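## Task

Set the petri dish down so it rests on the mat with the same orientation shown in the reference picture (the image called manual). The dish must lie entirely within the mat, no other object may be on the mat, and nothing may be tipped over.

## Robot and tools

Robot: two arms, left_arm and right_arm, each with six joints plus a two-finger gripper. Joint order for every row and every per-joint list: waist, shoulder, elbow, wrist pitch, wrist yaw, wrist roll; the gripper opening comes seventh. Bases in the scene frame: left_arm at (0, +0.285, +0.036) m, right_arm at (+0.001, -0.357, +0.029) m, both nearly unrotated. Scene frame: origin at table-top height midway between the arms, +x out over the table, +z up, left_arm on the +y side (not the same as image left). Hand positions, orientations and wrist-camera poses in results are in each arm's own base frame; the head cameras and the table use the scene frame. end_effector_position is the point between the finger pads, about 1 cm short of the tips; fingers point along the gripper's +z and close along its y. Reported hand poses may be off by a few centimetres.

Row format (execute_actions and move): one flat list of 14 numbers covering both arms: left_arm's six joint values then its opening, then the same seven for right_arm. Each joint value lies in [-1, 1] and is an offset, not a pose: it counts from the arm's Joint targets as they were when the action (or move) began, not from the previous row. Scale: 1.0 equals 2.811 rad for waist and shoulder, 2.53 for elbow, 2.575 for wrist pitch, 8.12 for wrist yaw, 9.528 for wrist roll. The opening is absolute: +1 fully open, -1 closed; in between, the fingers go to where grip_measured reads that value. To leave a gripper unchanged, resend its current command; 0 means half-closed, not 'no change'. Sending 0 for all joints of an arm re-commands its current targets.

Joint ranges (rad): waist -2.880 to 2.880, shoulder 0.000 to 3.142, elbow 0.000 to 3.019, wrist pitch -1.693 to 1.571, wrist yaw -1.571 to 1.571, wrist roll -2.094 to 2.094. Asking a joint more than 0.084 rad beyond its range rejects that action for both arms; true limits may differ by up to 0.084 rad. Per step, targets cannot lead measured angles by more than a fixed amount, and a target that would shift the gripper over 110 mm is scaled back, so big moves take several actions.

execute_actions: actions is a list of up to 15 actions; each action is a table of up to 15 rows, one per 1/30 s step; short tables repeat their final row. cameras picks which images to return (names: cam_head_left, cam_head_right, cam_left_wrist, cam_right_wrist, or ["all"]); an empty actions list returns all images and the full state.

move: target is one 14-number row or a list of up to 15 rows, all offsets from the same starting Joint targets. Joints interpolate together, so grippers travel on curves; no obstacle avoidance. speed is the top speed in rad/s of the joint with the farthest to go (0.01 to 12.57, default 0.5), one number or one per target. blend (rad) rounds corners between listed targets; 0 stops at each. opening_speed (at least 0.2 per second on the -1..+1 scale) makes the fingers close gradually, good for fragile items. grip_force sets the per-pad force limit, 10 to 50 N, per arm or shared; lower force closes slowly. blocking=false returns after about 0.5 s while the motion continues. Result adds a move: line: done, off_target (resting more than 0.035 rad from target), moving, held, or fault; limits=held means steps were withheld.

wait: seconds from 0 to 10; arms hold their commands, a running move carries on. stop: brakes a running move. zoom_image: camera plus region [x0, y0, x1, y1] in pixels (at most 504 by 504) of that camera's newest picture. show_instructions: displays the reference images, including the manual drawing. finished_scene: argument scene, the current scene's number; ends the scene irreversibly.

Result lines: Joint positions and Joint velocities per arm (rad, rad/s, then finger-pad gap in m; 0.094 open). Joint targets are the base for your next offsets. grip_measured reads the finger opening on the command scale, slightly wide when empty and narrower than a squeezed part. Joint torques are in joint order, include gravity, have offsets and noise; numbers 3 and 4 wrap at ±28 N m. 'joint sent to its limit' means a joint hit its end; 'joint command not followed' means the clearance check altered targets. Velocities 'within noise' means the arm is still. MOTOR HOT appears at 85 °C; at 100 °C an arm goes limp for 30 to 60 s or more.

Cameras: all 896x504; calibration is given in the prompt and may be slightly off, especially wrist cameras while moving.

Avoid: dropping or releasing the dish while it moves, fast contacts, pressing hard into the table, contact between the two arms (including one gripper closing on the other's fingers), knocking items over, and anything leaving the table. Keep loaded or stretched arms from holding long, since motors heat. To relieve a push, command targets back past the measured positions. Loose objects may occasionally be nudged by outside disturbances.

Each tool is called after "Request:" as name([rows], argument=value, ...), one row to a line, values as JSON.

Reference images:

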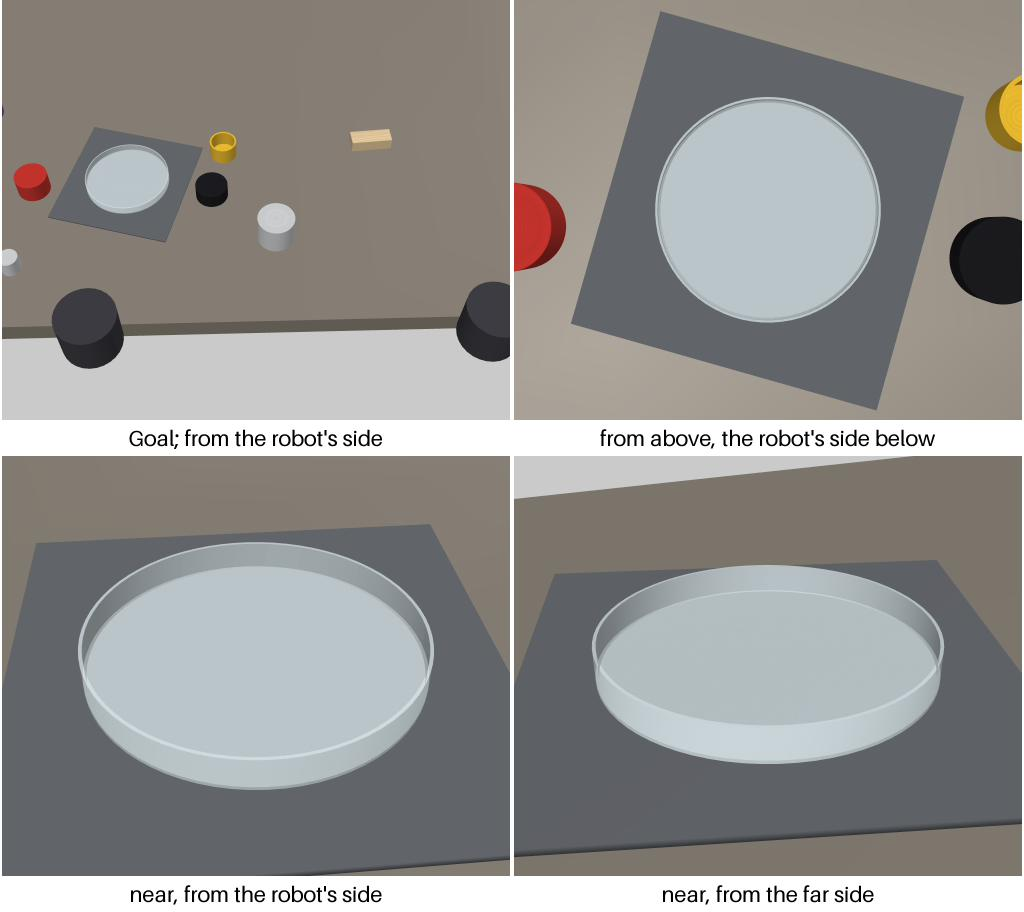

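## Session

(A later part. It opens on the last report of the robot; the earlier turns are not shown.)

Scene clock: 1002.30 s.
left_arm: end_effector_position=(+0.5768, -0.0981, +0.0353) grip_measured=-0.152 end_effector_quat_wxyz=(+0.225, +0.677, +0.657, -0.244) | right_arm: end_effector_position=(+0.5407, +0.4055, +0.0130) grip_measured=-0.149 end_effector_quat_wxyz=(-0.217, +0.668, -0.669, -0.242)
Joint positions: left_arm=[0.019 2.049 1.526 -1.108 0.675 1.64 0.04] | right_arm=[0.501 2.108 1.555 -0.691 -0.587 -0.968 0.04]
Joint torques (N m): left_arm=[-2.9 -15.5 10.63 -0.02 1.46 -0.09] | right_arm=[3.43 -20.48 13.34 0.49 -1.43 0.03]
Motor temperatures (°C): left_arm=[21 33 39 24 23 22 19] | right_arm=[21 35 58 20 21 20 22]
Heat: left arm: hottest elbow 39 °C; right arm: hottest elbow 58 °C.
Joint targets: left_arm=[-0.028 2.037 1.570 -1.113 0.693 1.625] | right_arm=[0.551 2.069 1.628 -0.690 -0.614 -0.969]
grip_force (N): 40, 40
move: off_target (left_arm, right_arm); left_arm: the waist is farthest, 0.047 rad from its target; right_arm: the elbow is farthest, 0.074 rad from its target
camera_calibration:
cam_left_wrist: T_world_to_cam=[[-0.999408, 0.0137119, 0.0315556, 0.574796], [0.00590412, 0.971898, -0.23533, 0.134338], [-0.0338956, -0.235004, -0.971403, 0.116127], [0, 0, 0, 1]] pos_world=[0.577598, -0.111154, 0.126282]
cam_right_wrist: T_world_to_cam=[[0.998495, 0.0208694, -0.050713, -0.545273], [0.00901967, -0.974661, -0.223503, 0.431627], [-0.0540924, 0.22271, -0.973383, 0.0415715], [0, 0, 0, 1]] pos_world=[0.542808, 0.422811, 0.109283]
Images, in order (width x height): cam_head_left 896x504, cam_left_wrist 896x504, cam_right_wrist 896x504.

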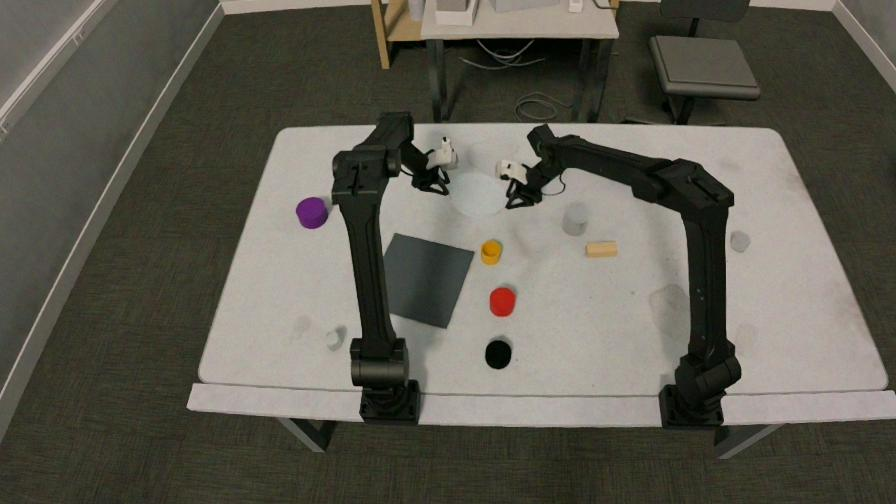

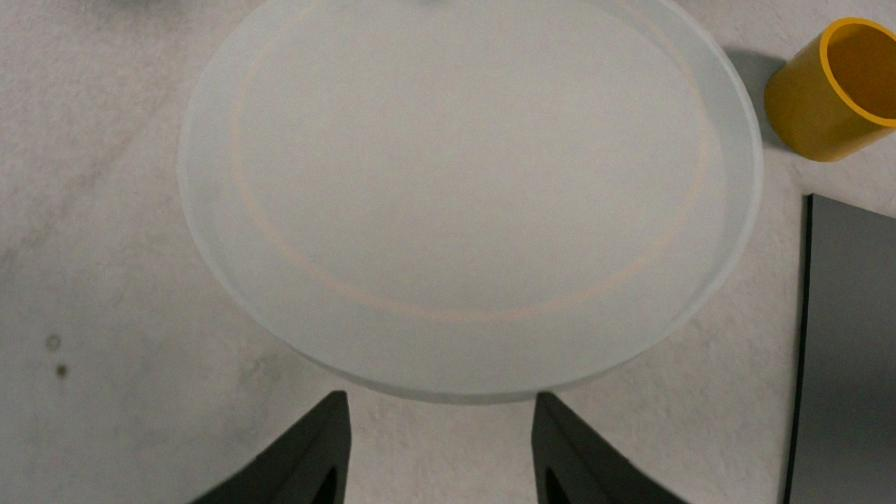

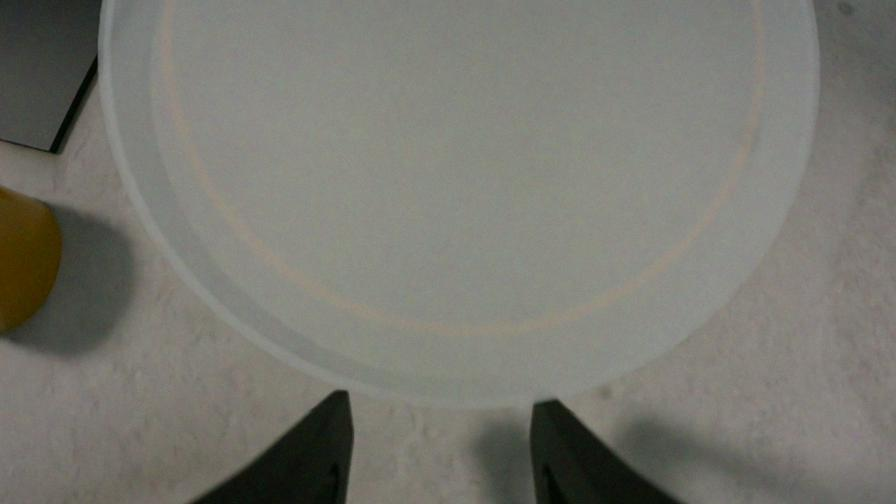

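Request:
move(target=[-0.002,0,0,0,0,0,-0.15,0.002,-0.0085,0.0198,-0.0144,0,0,-0.15], speed=0.1, cameras=["cam_head_left","cam_right_wrist"])

Request:
zoom_image(camera="cam_head_left", region=[380, 110, 620, 250])

Scene clock: 1026.43 s.
left_arm: end_effector_position=(+0.5762, -0.0958, +0.0335) grip_measured=-0.152 end_effector_quat_wxyz=(+0.219, +0.679, +0.659, -0.240) | right_arm: end_effector_position=(+0.5542, +0.4087, +0.0558) grip_measured=-0.149 end_effector_quat_wxyz=(-0.237, +0.668, -0.665, -0.235)
Joint positions: left_arm=[0.019 2.049 1.526 -1.11 0.658 1.64 0.04] | right_arm=[0.496 2.066 1.601 -0.736 -0.586 -0.966 0.04]
Joint torques (N m): left_arm=[-3.25 -15.09 10.73 0.05 2.19 -0.09] | right_arm=[4.72 -19.6 14.02 0.77 -1.44 0.01]
Motor temperatures (°C): left_arm=[21 34 42 24 24 22 19] | right_arm=[21 35 65 20 25 20 22]
Heat: left arm: hottest elbow 42 °C; right arm: hottest elbow 65 °C.
Joint targets: left_arm=[-0.033 2.037 1.570 -1.113 0.693 1.625] | right_arm=[0.556 2.045 1.679 -0.727 -0.614 -0.969]
grip_force (N): 40, 40
move: off_target (left_arm, right_arm); left_arm: the waist is farthest, 0.053 rad from its target; right_arm: the elbow is farthest, 0.077 rad from its target
camera_calibration:
cam_right_wrist: T_world_to_cam=[[0.999801, 0.0146102, -0.0135632, -0.556898], [0.0108799, -0.969998, -0.242868, 0.442314], [-0.0167046, 0.242672, -0.969965, 0.0542707], [0, 0, 0, 1]] pos_world=[0.552881, 0.42401, 0.152511]
Images, in order (width x height): cam_head_left 896x504, cam_right_wrist 896x504.

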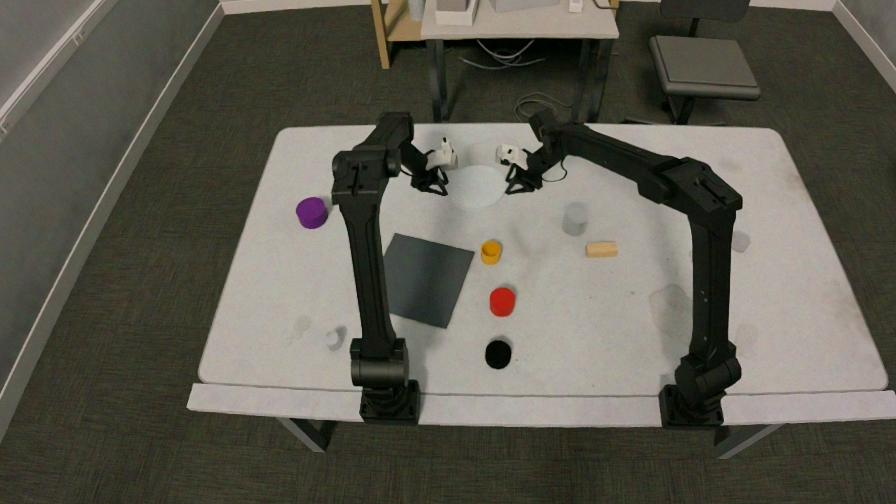

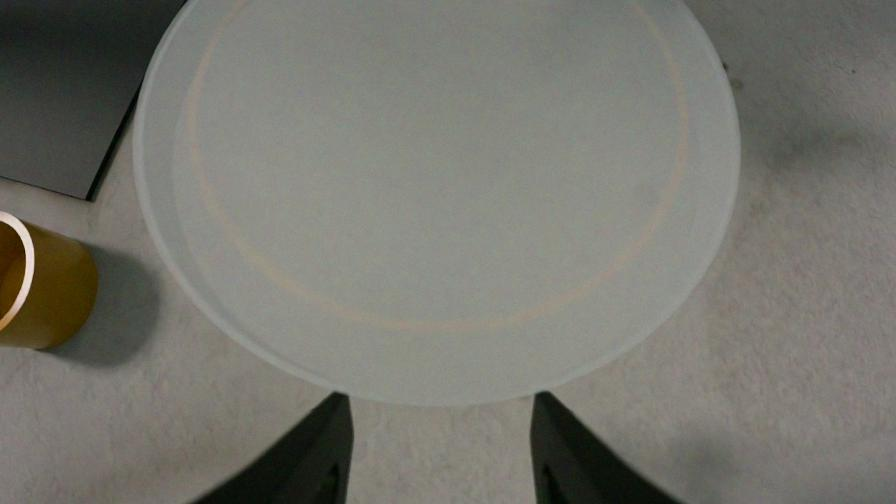

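Scaled by 2.100 from the camera's 896x504 image, which has a finer 1280x720 frame.

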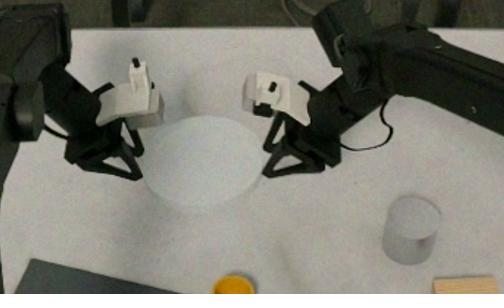

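Request:
move(target=[-0.001,-0.0221,0.0115,-0.0353,0,0,-0.15,0.001,-0.0171,0.0087,-0.0272,0,0,-0.15], speed=0.1)

Scene clock: 1087.27 s.
left_arm: end_effector_position=(+0.5735, -0.0958, +0.0690) grip_measured=-0.152 end_effector_quat_wxyz=(+0.217, +0.678, +0.660, -0.242) | right_arm: end_effector_position=(+0.5521, +0.4084, +0.0957) grip_measured=-0.149 end_effector_quat_wxyz=(-0.242, +0.668, -0.663, -0.236)
Joint positions: left_arm=[0.019 2.002 1.553 -1.189 0.658 1.64 0.04] | right_arm=[0.496 2.014 1.626 -0.804 -0.591 -0.967 0.04]
Joint torques (N m): left_arm=[-3.49 -15.97 11.25 -0.43 2.2 -0.09] | right_arm=[4.95 -19.37 14.09 0.7 -1.26 0.02]
Motor temperatures (°C): left_arm=[21 35 46 24 30 22 19] | right_arm=[21 36 81 20 28 20 22]
Heat: left arm: hottest elbow 46 °C; right arm: hottest elbow 81 °C.
Joint targets: left_arm=[-0.036 1.975 1.599 -1.204 0.693 1.625] | right_arm=[0.559 1.997 1.701 -0.797 -0.614 -0.969]
grip_force (N): 40, 40
move: off_target (left_arm, right_arm); left_arm: the waist is farthest, 0.055 rad from its target; right_arm: the elbow is farthest, 0.075 rad from its target

Request:
move([
  [-0.0824,-0.0297,-0.0525,0.0866,-0.001,-0.0303,-0.15,-0.0657,-0.0624,-0.1055,-0.0144,-0.0071,-0.0229,-0.15],
  [-0.1667,-0.0306,-0.057,0.1558,-0.0068,-0.0606,-0.15,-0.1494,-0.0984,-0.161,-0.0699,-0.0115,-0.0538,-0.15],
], speed=0.16, blend=[0.05,0], cameras=["all"])

Request:
zoom_image(camera="cam_head_left", region=[460, 110, 700, 270])

Scene clock: 1105.00 s.
left_arm: end_effector_position=(+0.5138, -0.3472, +0.0735) grip_measured=-0.152 end_effector_quat_wxyz=(+0.205, +0.664, +0.676, -0.246) | right_arm: end_effector_position=(+0.5154, +0.1613, +0.1281) grip_measured=-0.149 end_effector_quat_wxyz=(-0.273, +0.684, -0.643, -0.210)
Joint positions: left_arm=[-0.433 1.931 1.447 -0.83 0.607 1.039 0.04] | right_arm=[0.098 1.728 1.296 -0.976 -0.687 -1.477 0.04]
Joint torques (N m): left_arm=[-4.66 -16.56 8.51 1.87 1.97 0.16] | right_arm=[3.08 -14.04 7.97 0.06 -1.27 0.01]
Motor temperatures (°C): left_arm=[21 35 45 24 31 22 19] | right_arm=[21 37 74 20 28 20 22]
Heat: left arm: hottest elbow 45 °C; right arm: hottest elbow 74 °C.
Joint targets: left_arm=[-0.505 1.889 1.455 -0.803 0.638 1.048] | right_arm=[0.139 1.720 1.293 -0.977 -0.708 -1.481]
grip_force (N): 40, 40
move: off_target (left_arm, right_arm); left_arm: the waist is farthest, 0.072 rad from its target; right_arm: the waist is farthest, 0.041 rad from its target
camera_calibration:
cam_left_wrist: T_world_to_cam=[[-0.996978, -0.0196406, 0.0751638, 0.498039], [-0.0349176, 0.977568, -0.207706, 0.406692], [-0.0693983, -0.209703, -0.975299, 0.119874], [0, 0, 0, 1]] pos_world=[0.519053, -0.362649, 0.16395]
cam_right_wrist: T_world_to_cam=[[0.995625, 0.0373804, 0.0856416, -0.527768], [0.0582376, -0.964958, -0.255859, 0.196777], [0.0730764, 0.259727, -0.962913, 0.133827], [0, 0, 0, 1]] pos_world=[0.504219, 0.174852, 0.22441]

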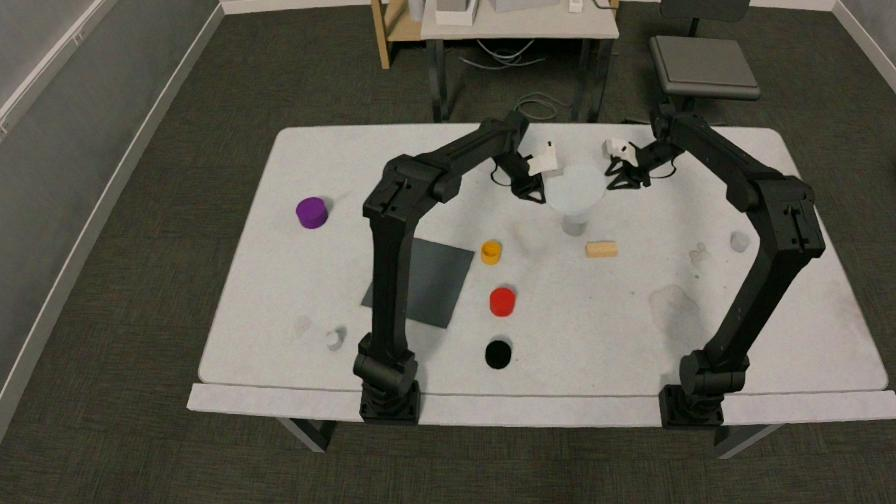

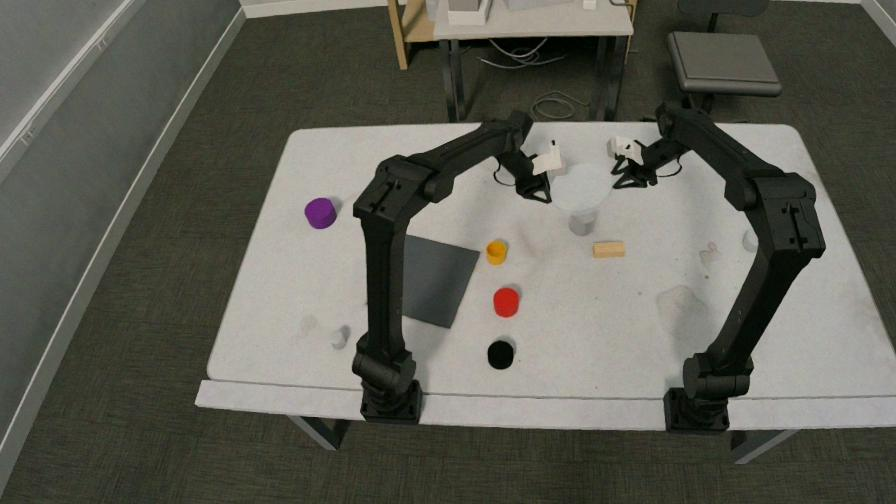

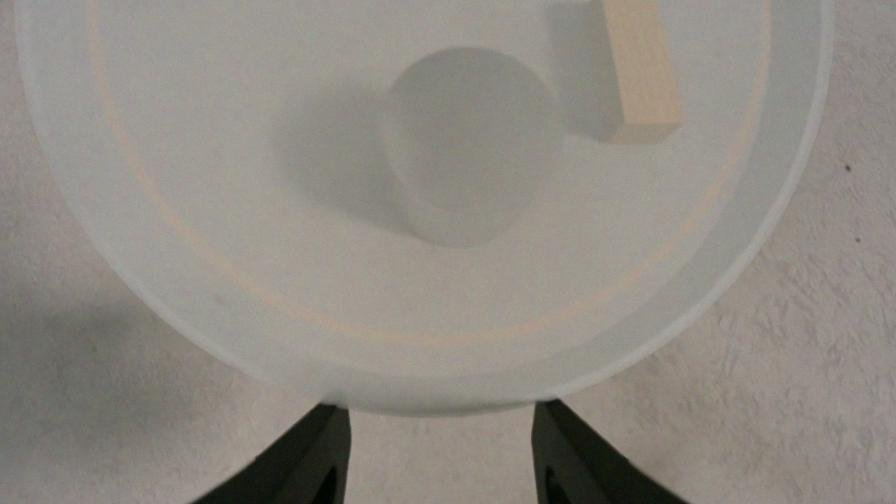

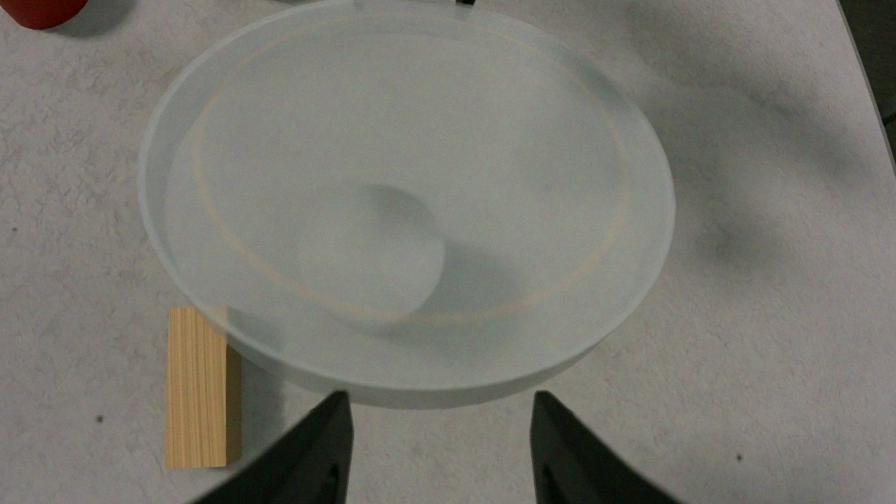

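Scaled by 2.100 from the camera's 896x504 image, which has a finer 1280x720 frame.

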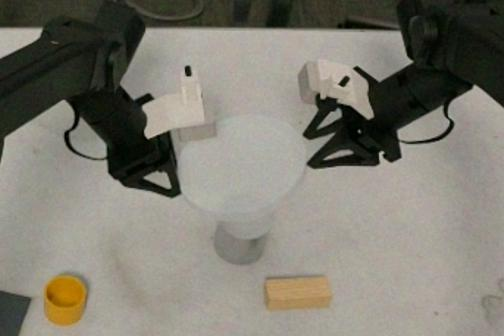

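Request:
move([
  [-0.0082,-0.0039,-0.0067,0.0023,0,0,-0.15,-0.0071,0.0018,-0.049,0.0501,0,0,-0.15],
  [-0.0082,0.0125,-0.0196,0.0328,0,0,-0.15,-0.0071,0.0201,-0.0625,0.0833,0,0,-0.15],
], speed=0.1, cameras=["cam_head_left","cam_left_wrist","cam_right_wrist"])

Request:
zoom_image(camera="cam_head_left", region=[460, 110, 700, 270])

Scene clock: 1142.60 s.
left_arm: end_effector_position=(+0.5033, -0.3614, +0.0777) grip_measured=-0.152 end_effector_quat_wxyz=(+0.230, +0.679, +0.653, -0.242) | right_arm: end_effector_position=(+0.4942, +0.1436, +0.0532) grip_measured=-0.149 end_effector_quat_wxyz=(-0.269, +0.677, -0.654, -0.203)
Joint positions: left_arm=[-0.459 1.902 1.401 -0.754 0.614 1.049 0.04] | right_arm=[0.071 1.771 1.133 -0.777 -0.674 -1.48 0.04]
Joint torques (N m): left_arm=[-4.42 -11.81 8.21 2.36 1.63 0.05] | right_arm=[3.6 -12.69 7.35 0.62 -1.77 0.03]
Motor temperatures (°C): left_arm=[22 35 44 24 31 22 19] | right_arm=[21 37 62 20 29 20 22]
Heat: left arm: hottest elbow 44 °C; right arm: hottest elbow 62 °C.
Joint targets: left_arm=[-0.528 1.924 1.405 -0.718 0.638 1.048] | right_arm=[0.119 1.777 1.135 -0.762 -0.708 -1.482]
grip_force (N): 40, 40
move: off_target (left_arm, right_arm); left_arm: the waist is farthest, 0.069 rad from its target; right_arm: the waist is farthest, 0.048 rad from its target
camera_calibration:
cam_left_wrist: T_world_to_cam=[[-0.999641, 0.018814, 0.0190641, 0.506501], [0.013695, 0.970709, -0.239867, 0.396712], [-0.0230186, -0.23952, -0.970619, 0.0857888], [0, 0, 0, 1]] pos_world=[0.502861, -0.374074, 0.16877]
cam_right_wrist: T_world_to_cam=[[0.99659, 0.0114387, 0.081713, -0.496092], [0.0310225, -0.969624, -0.242624, 0.175212], [0.0764556, 0.244331, -0.966673, 0.0685528], [0, 0, 0, 1]] pos_world=[0.483723, 0.158815, 0.149316]
Images, in order (width x height): cam_head_left 896x504, cam_left_wrist 896x504, cam_right_wrist 896x504.

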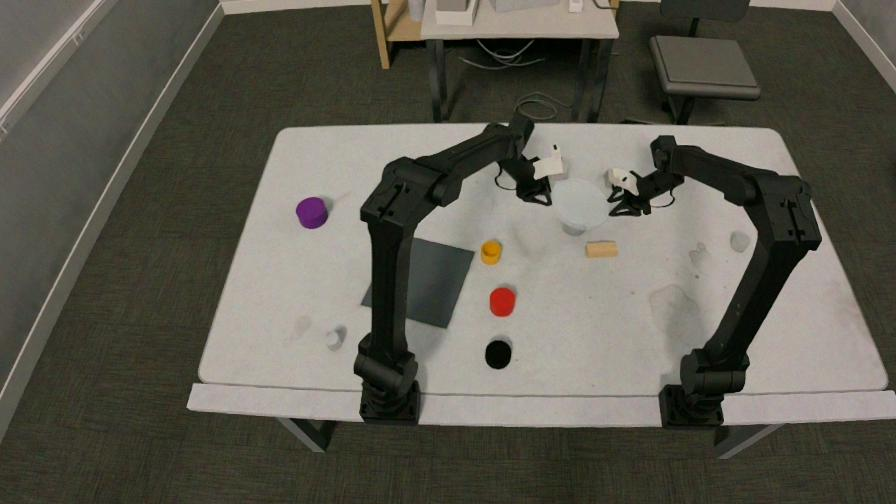

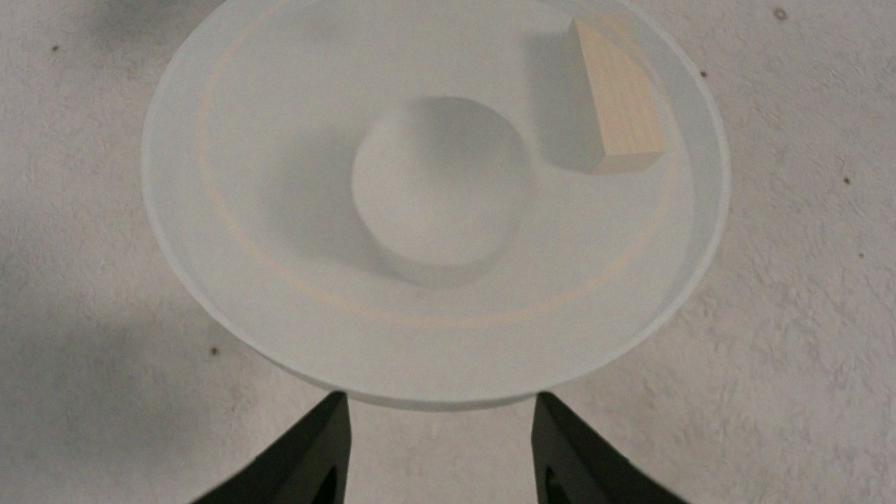

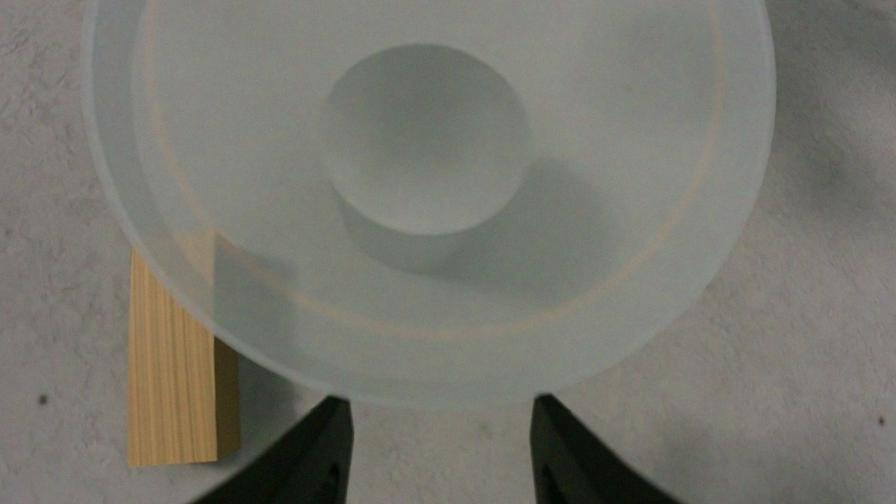

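Scaled by 2.100 from the camera's 896x504 image, which has a finer 1280x720 frame.

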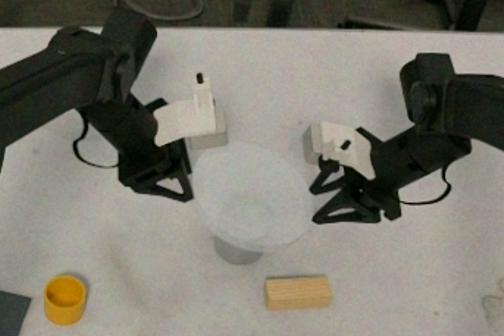

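Request:
move([
  [0,0.015,-0.012,0.03,0,0,-0.15,0,0,0,0,0,0,-0.15],
  [0,0.0206,-0.016,0.0388,0,0,-0.15,0,0.0068,-0.0051,0.0124,0,0,-0.15],
], speed=0.07, cameras=["cam_head_left","cam_left_wrist","cam_right_wrist"])

Request:
zoom_image(camera="cam_head_left", region=[460, 110, 700, 270])

Scene clock: 1157.33 s.
left_arm: end_effector_position=(+0.5027, -0.3604, +0.0316) grip_measured=-0.152 end_effector_quat_wxyz=(+0.229, +0.680, +0.654, -0.239) | right_arm: end_effector_position=(+0.4936, +0.1419, +0.0458) grip_measured=-0.149 end_effector_quat_wxyz=(-0.272, +0.677, -0.653, -0.202)
Joint positions: left_arm=[-0.46 1.962 1.357 -0.651 0.608 1.049 0.04] | right_arm=[0.067 1.779 1.12 -0.751 -0.676 -1.482 0.04]
Joint torques (N m): left_arm=[-4.37 -12.1 8.05 2.18 1.89 0.05] | right_arm=[4.01 -11.87 7.3 0.9 -1.69 0.05]
Motor temperatures (°C): left_arm=[22 33 43 24 30 22 19] | right_arm=[21 35 60 20 32 20 22]
Heat: left arm: hottest elbow 43 °C; right arm: hottest elbow 60 °C.
Joint targets: left_arm=[-0.528 1.982 1.365 -0.619 0.638 1.048] | right_arm=[0.119 1.796 1.122 -0.731 -0.708 -1.482]
grip_force (N): 40, 40
move: off_target (left_arm, right_arm); left_arm: the waist is farthest, 0.068 rad from its target; right_arm: the waist is farthest, 0.052 rad from its target
camera_calibration:
cam_left_wrist: T_world_to_cam=[[-0.999708, 0.0172293, 0.0169598, 0.506378], [0.0127723, 0.972012, -0.234586, 0.385437], [-0.0205269, -0.2343, -0.971947, 0.0419255], [0, 0, 0, 1]] pos_world=[0.502168, -0.373551, 0.122579]
cam_right_wrist: T_world_to_cam=[[0.996156, 0.0098179, 0.0870438, -0.494658], [0.0309003, -0.969204, -0.244314, 0.171841], [0.0819646, 0.246065, -0.965782, 0.0588798], [0, 0, 0, 1]] pos_world=[0.482621, 0.156917, 0.141905]
Images, in order (width x height): cam_head_left 896x504, cam_left_wrist 896x504, cam_right_wrist 896x504.

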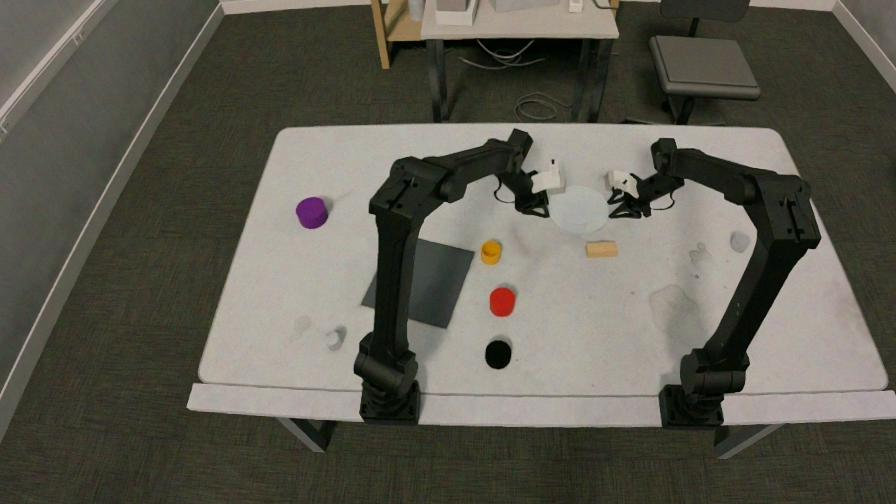

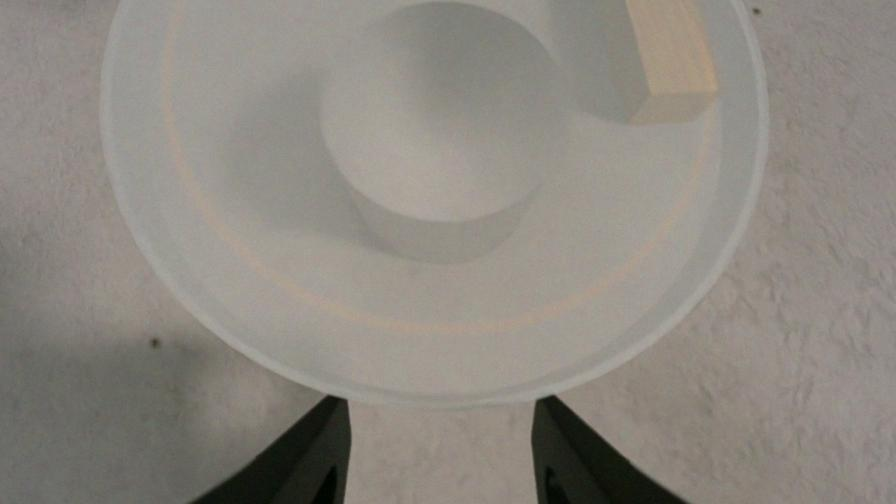

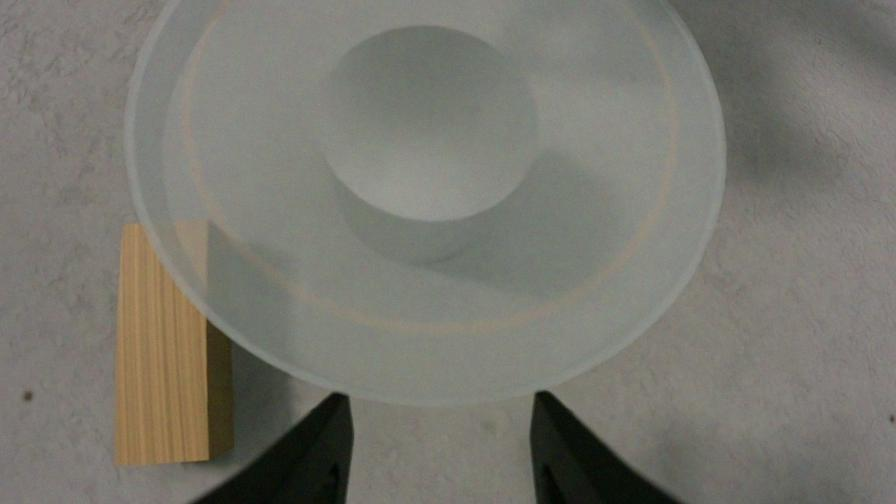

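Scaled by 2.100 from the camera's 896x504 image, which has a finer 1280x720 frame.

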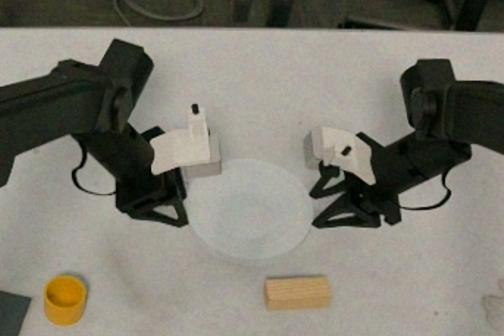

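Request:
move(target=[0,0.0043,-0.0028,0.0075,0,0,-0.15,0,0.0071,-0.0055,0.0124,0,0,-0.15], speed=0.05, cameras=["cam_left_wrist","cam_right_wrist"])

Scene clock: 1166.40 s.
left_arm: end_effector_position=(+0.5025, -0.3602, +0.0246) grip_measured=-0.152 end_effector_quat_wxyz=(+0.230, +0.680, +0.654, -0.239) | right_arm: end_effector_position=(+0.4932, +0.1419, +0.0329) grip_measured=-0.149 end_effector_quat_wxyz=(-0.273, +0.677, -0.653, -0.202)
Joint positions: left_arm=[-0.46 1.971 1.35 -0.633 0.608 1.049 0.04] | right_arm=[0.067 1.8 1.107 -0.717 -0.676 -1.483 0.04]
Joint torques (N m): left_arm=[-4.37 -11.99 7.95 2.26 1.92 0.05] | right_arm=[4.01 -11.87 7.06 0.73 -1.69 0.05]
Motor temperatures (°C): left_arm=[22 32 43 24 31 21 19] | right_arm=[21 35 59 20 32 20 22]
Heat: left arm: hottest elbow 43 °C; right arm: hottest elbow 59 °C.
Joint targets: left_arm=[-0.528 1.994 1.357 -0.599 0.638 1.048] | right_arm=[0.119 1.816 1.108 -0.699 -0.708 -1.482]
grip_force (N): 40, 40
move: off_target (left_arm, right_arm); left_arm: the waist is farthest, 0.068 rad from its target; right_arm: the waist is farthest, 0.052 rad from its target
camera_calibration:
cam_left_wrist: T_world_to_cam=[[-0.999734, 0.0171599, 0.0154259, 0.506264], [0.013059, 0.971943, -0.234855, 0.383468], [-0.0190231, -0.234591, -0.971908, 0.034292], [0, 0, 0, 1]] pos_world=[0.501774, -0.373352, 0.115578]
cam_right_wrist: T_world_to_cam=[[0.996007, 0.0104397, 0.0886575, -0.49317], [0.0319047, -0.969174, -0.244305, 0.168216], [0.0833741, 0.246158, -0.965637, 0.0457548], [0, 0, 0, 1]] pos_world=[0.48202, 0.156916, 0.129002]
Images, in order (width x height): cam_left_wrist 896x504, cam_right_wrist 896x504.

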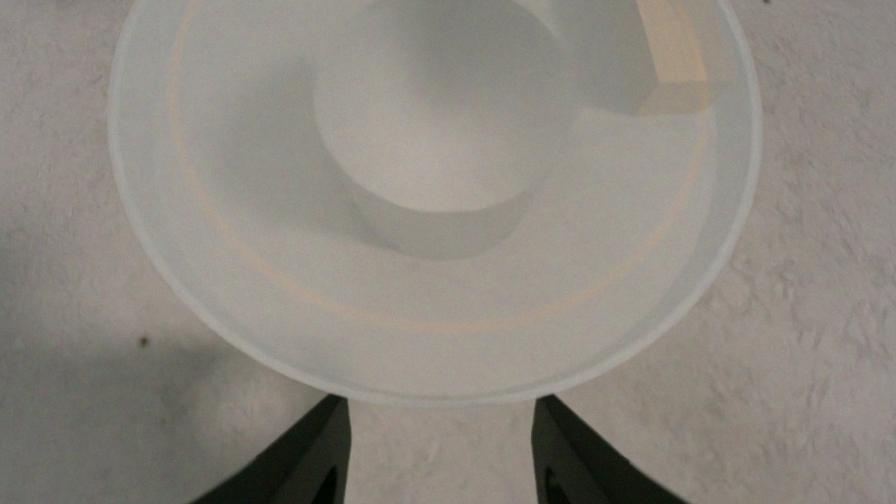

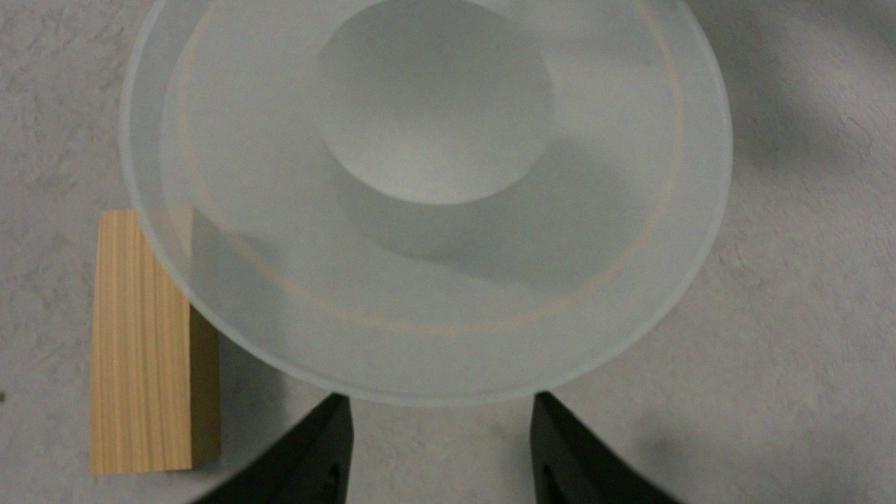

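Request:
move(target=[0,0.0043,-0.0028,0.0075,0,0,-0.15,0,0.0036,-0.0027,0.0062,0,0,-0.15], speed=0.05)

Request:
move(target=[0,0.0043,-0.0028,0.0075,0,0,-0.15,0,0.0036,-0.0027,0.0062,0,0,-0.15], speed=0.05, cameras=["cam_left_wrist","cam_right_wrist"])

Scene clock: 1178.33 s.
left_arm: end_effector_position=(+0.5020, -0.3601, +0.0150) grip_measured=-0.152 end_effector_quat_wxyz=(+0.229, +0.680, +0.654, -0.239) | right_arm: end_effector_position=(+0.4925, +0.1420, +0.0266) grip_measured=-0.149 end_effector_quat_wxyz=(-0.272, +0.677, -0.653, -0.202)
Joint positions: left_arm=[-0.46 1.985 1.343 -0.613 0.608 1.049 0.04] | right_arm=[0.067 1.81 1.101 -0.701 -0.676 -1.483 0.04]
Joint torques (N m): left_arm=[-4.37 -12.1 7.86 2.21 1.9 0.05] | right_arm=[4.01 -11.69 6.93 0.81 -1.67 0.05]
Motor temperatures (°C): left_arm=[22 31 42 24 31 21 19] | right_arm=[21 34 59 20 33 20 22]
Heat: left arm: hottest elbow 42 °C; right arm: hottest elbow 59 °C.
Joint targets: left_arm=[-0.528 2.006 1.351 -0.580 0.638 1.048] | right_arm=[0.119 1.827 1.102 -0.683 -0.708 -1.482]
grip_force (N): 40, 40
move: off_target (left_arm, right_arm); left_arm: the waist is farthest, 0.068 rad from its target; right_arm: the waist is farthest, 0.052 rad from its target

Scene clock: 1179.13 s.
left_arm: end_effector_position=(+0.5025, -0.3606, +0.0136) grip_measured=-0.152 end_effector_quat_wxyz=(+0.233, +0.680, +0.653, -0.239) | right_arm: end_effector_position=(+0.4929, +0.1420, +0.0251) grip_measured=-0.149 end_effector_quat_wxyz=(-0.275, +0.678, -0.652, -0.200)
Joint positions: left_arm=[-0.46 1.986 1.339 -0.6 0.61 1.049 0.04] | right_arm=[0.067 1.811 1.097 -0.69 -0.676 -1.483 0.04]
Joint torques (N m): left_arm=[-4.37 -11.46 7.61 2.48 1.82 0.05] | right_arm=[4.01 -11.34 6.69 0.92 -1.65 0.05]
Motor temperatures (°C): left_arm=[22 31 42 24 31 21 19] | right_arm=[21 34 59 20 33 20 22]
Heat: left arm: hottest elbow 42 °C; right arm: hottest elbow 59 °C.
Joint targets: left_arm=[-0.528 2.019 1.344 -0.560 0.638 1.048] | right_arm=[0.119 1.837 1.095 -0.667 -0.708 -1.482]
grip_force (N): 40, 40
move: off_target (left_arm, right_arm); left_arm: the waist is farthest, 0.068 rad from its target; right_arm: the waist is farthest, 0.052 rad from its target
camera_calibration:
cam_left_wrist: T_world_to_cam=[[-0.999785, 0.017777, 0.0106687, 0.506706], [0.0147129, 0.970905, -0.239014, 0.380052], [-0.0146072, -0.238806, -0.970957, 0.0198133], [0, 0, 0, 1]] pos_world=[0.501295, -0.37327, 0.10467]
cam_right_wrist: T_world_to_cam=[[0.995491, 0.0104287, 0.0942835, -0.49211], [0.0333752, -0.968892, -0.245223, 0.165692], [0.0887932, 0.247264, -0.964871, 0.0354047], [0, 0, 0, 1]] pos_world=[0.481217, 0.156915, 0.12119]
Images, in order (width x height): cam_left_wrist 896x504, cam_right_wrist 896x504.

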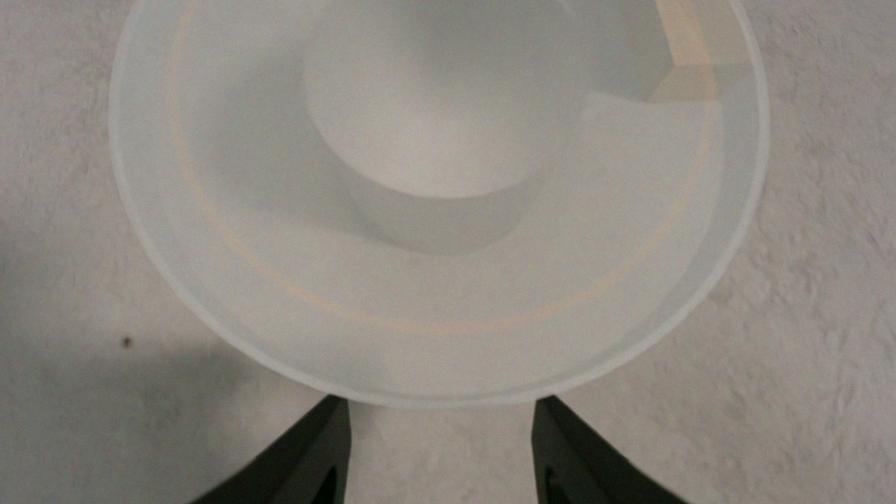

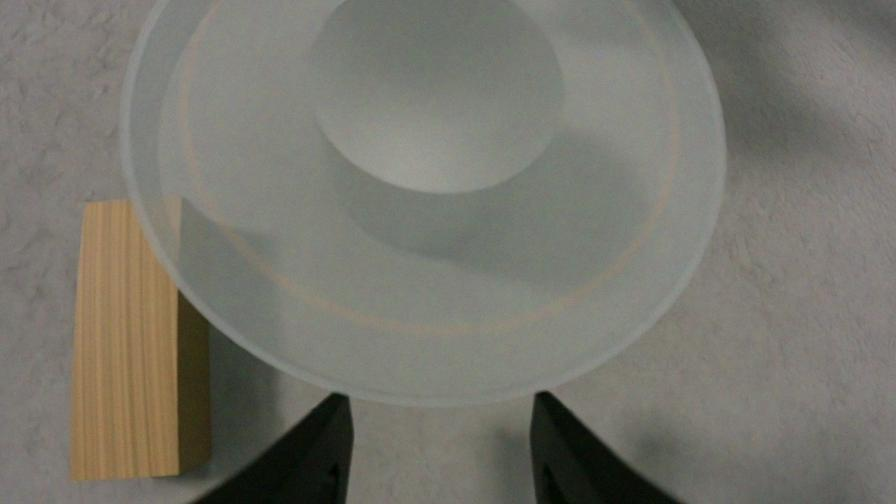

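Request:
move([
  [0.0213,-0.003,0,0,0,0,-0.15,-0.016,-0.003,0,0,0,0,-0.15],
  [0.05,-0.003,0,0,0,0,-0.15,-0.043,-0.003,0,0,0,0,-0.15],
], speed=[0.06,0.08], cameras=["cam_head_left","cam_left_wrist","cam_right_wrist"])

Request:
zoom_image(camera="cam_head_left", region=[460, 110, 700, 270])

Scene clock: 1195.07 s.
left_arm: end_effector_position=(+0.5261, -0.3340, +0.0176) grip_measured=-0.152 end_effector_quat_wxyz=(+0.254, +0.660, +0.665, -0.239) | right_arm: end_effector_position=(+0.5021, +0.1139, +0.0279) grip_measured=-0.149 end_effector_quat_wxyz=(-0.292, +0.655, -0.668, -0.199)
Joint positions: left_arm=[-0.398 1.987 1.339 -0.575 0.635 1.049 0.04] | right_arm=[0.003 1.813 1.097 -0.681 -0.706 -1.483 0.04]
Joint torques (N m): left_arm=[1.08 -12.1 7.64 1.5 0.68 0.05] | right_arm=[-0.67 -12.16 6.69 0.62 -0.55 0.05]
Motor temperatures (°C): left_arm=[22 31 42 24 31 21 19] | right_arm=[21 35 57 20 33 20 22]
Heat: left arm: hottest elbow 42 °C; right arm: hottest elbow 57 °C.
Joint targets: left_arm=[-0.388 2.010 1.344 -0.560 0.638 1.048] | right_arm=[-0.002 1.828 1.095 -0.667 -0.708 -1.482]
grip_force (N): 40, 40
move: done
camera_calibration:
cam_left_wrist: T_world_to_cam=[[-0.999385, -0.0350597, -0.00119669, 0.512214], [-0.0334321, 0.962212, -0.27024, 0.377824], [0.010626, -0.270034, -0.962792, 0.00654123], [0, 0, 0, 1]] pos_world=[0.524461, -0.343823, 0.109014]
cam_right_wrist: T_world_to_cam=[[0.993655, -0.0515617, 0.0999535, -0.493405], [-0.0223982, -0.961639, -0.273403, 0.166735], [0.110216, 0.26943, -0.956692, 0.0307084], [0, 0, 0, 1]] pos_world=[0.490624, 0.126625, 0.124282]
Images, in order (width x height): cam_head_left 896x504, cam_left_wrist 896x504, cam_right_wrist 896x504.

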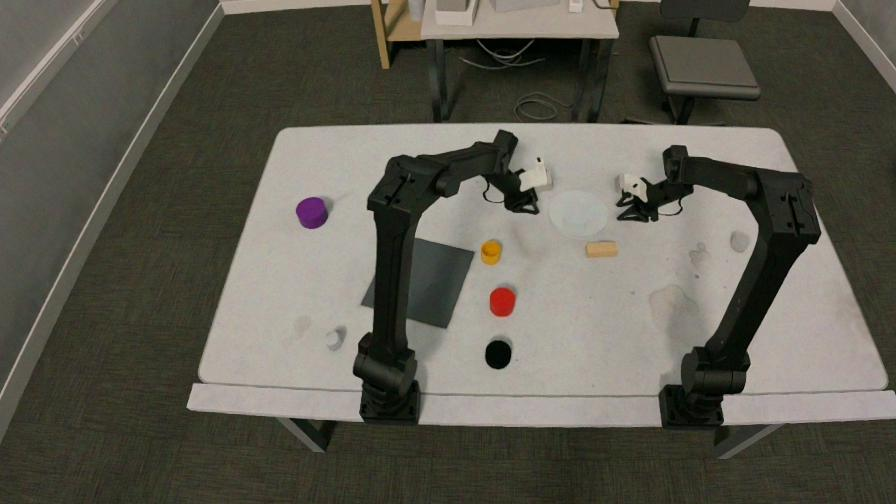

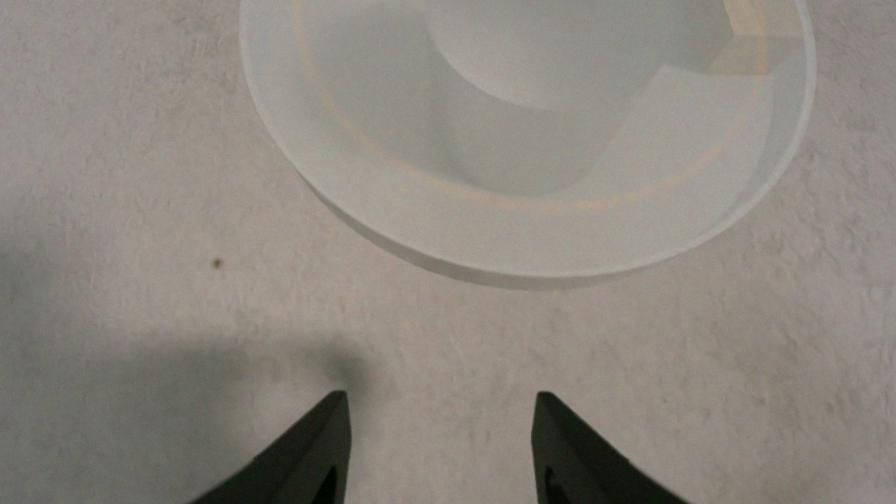

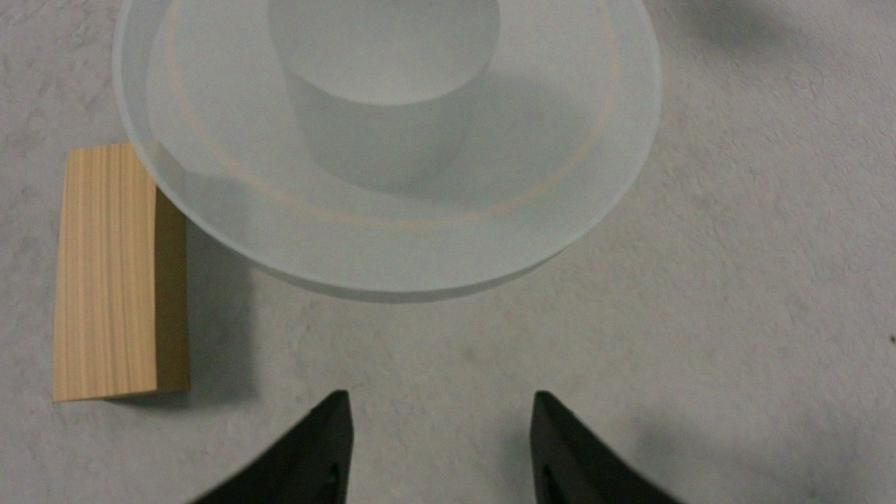

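Scaled by 2.100 from the camera's 896x504 image, which has a finer 1280x720 frame.

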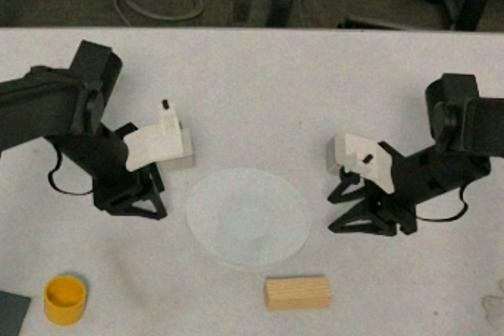

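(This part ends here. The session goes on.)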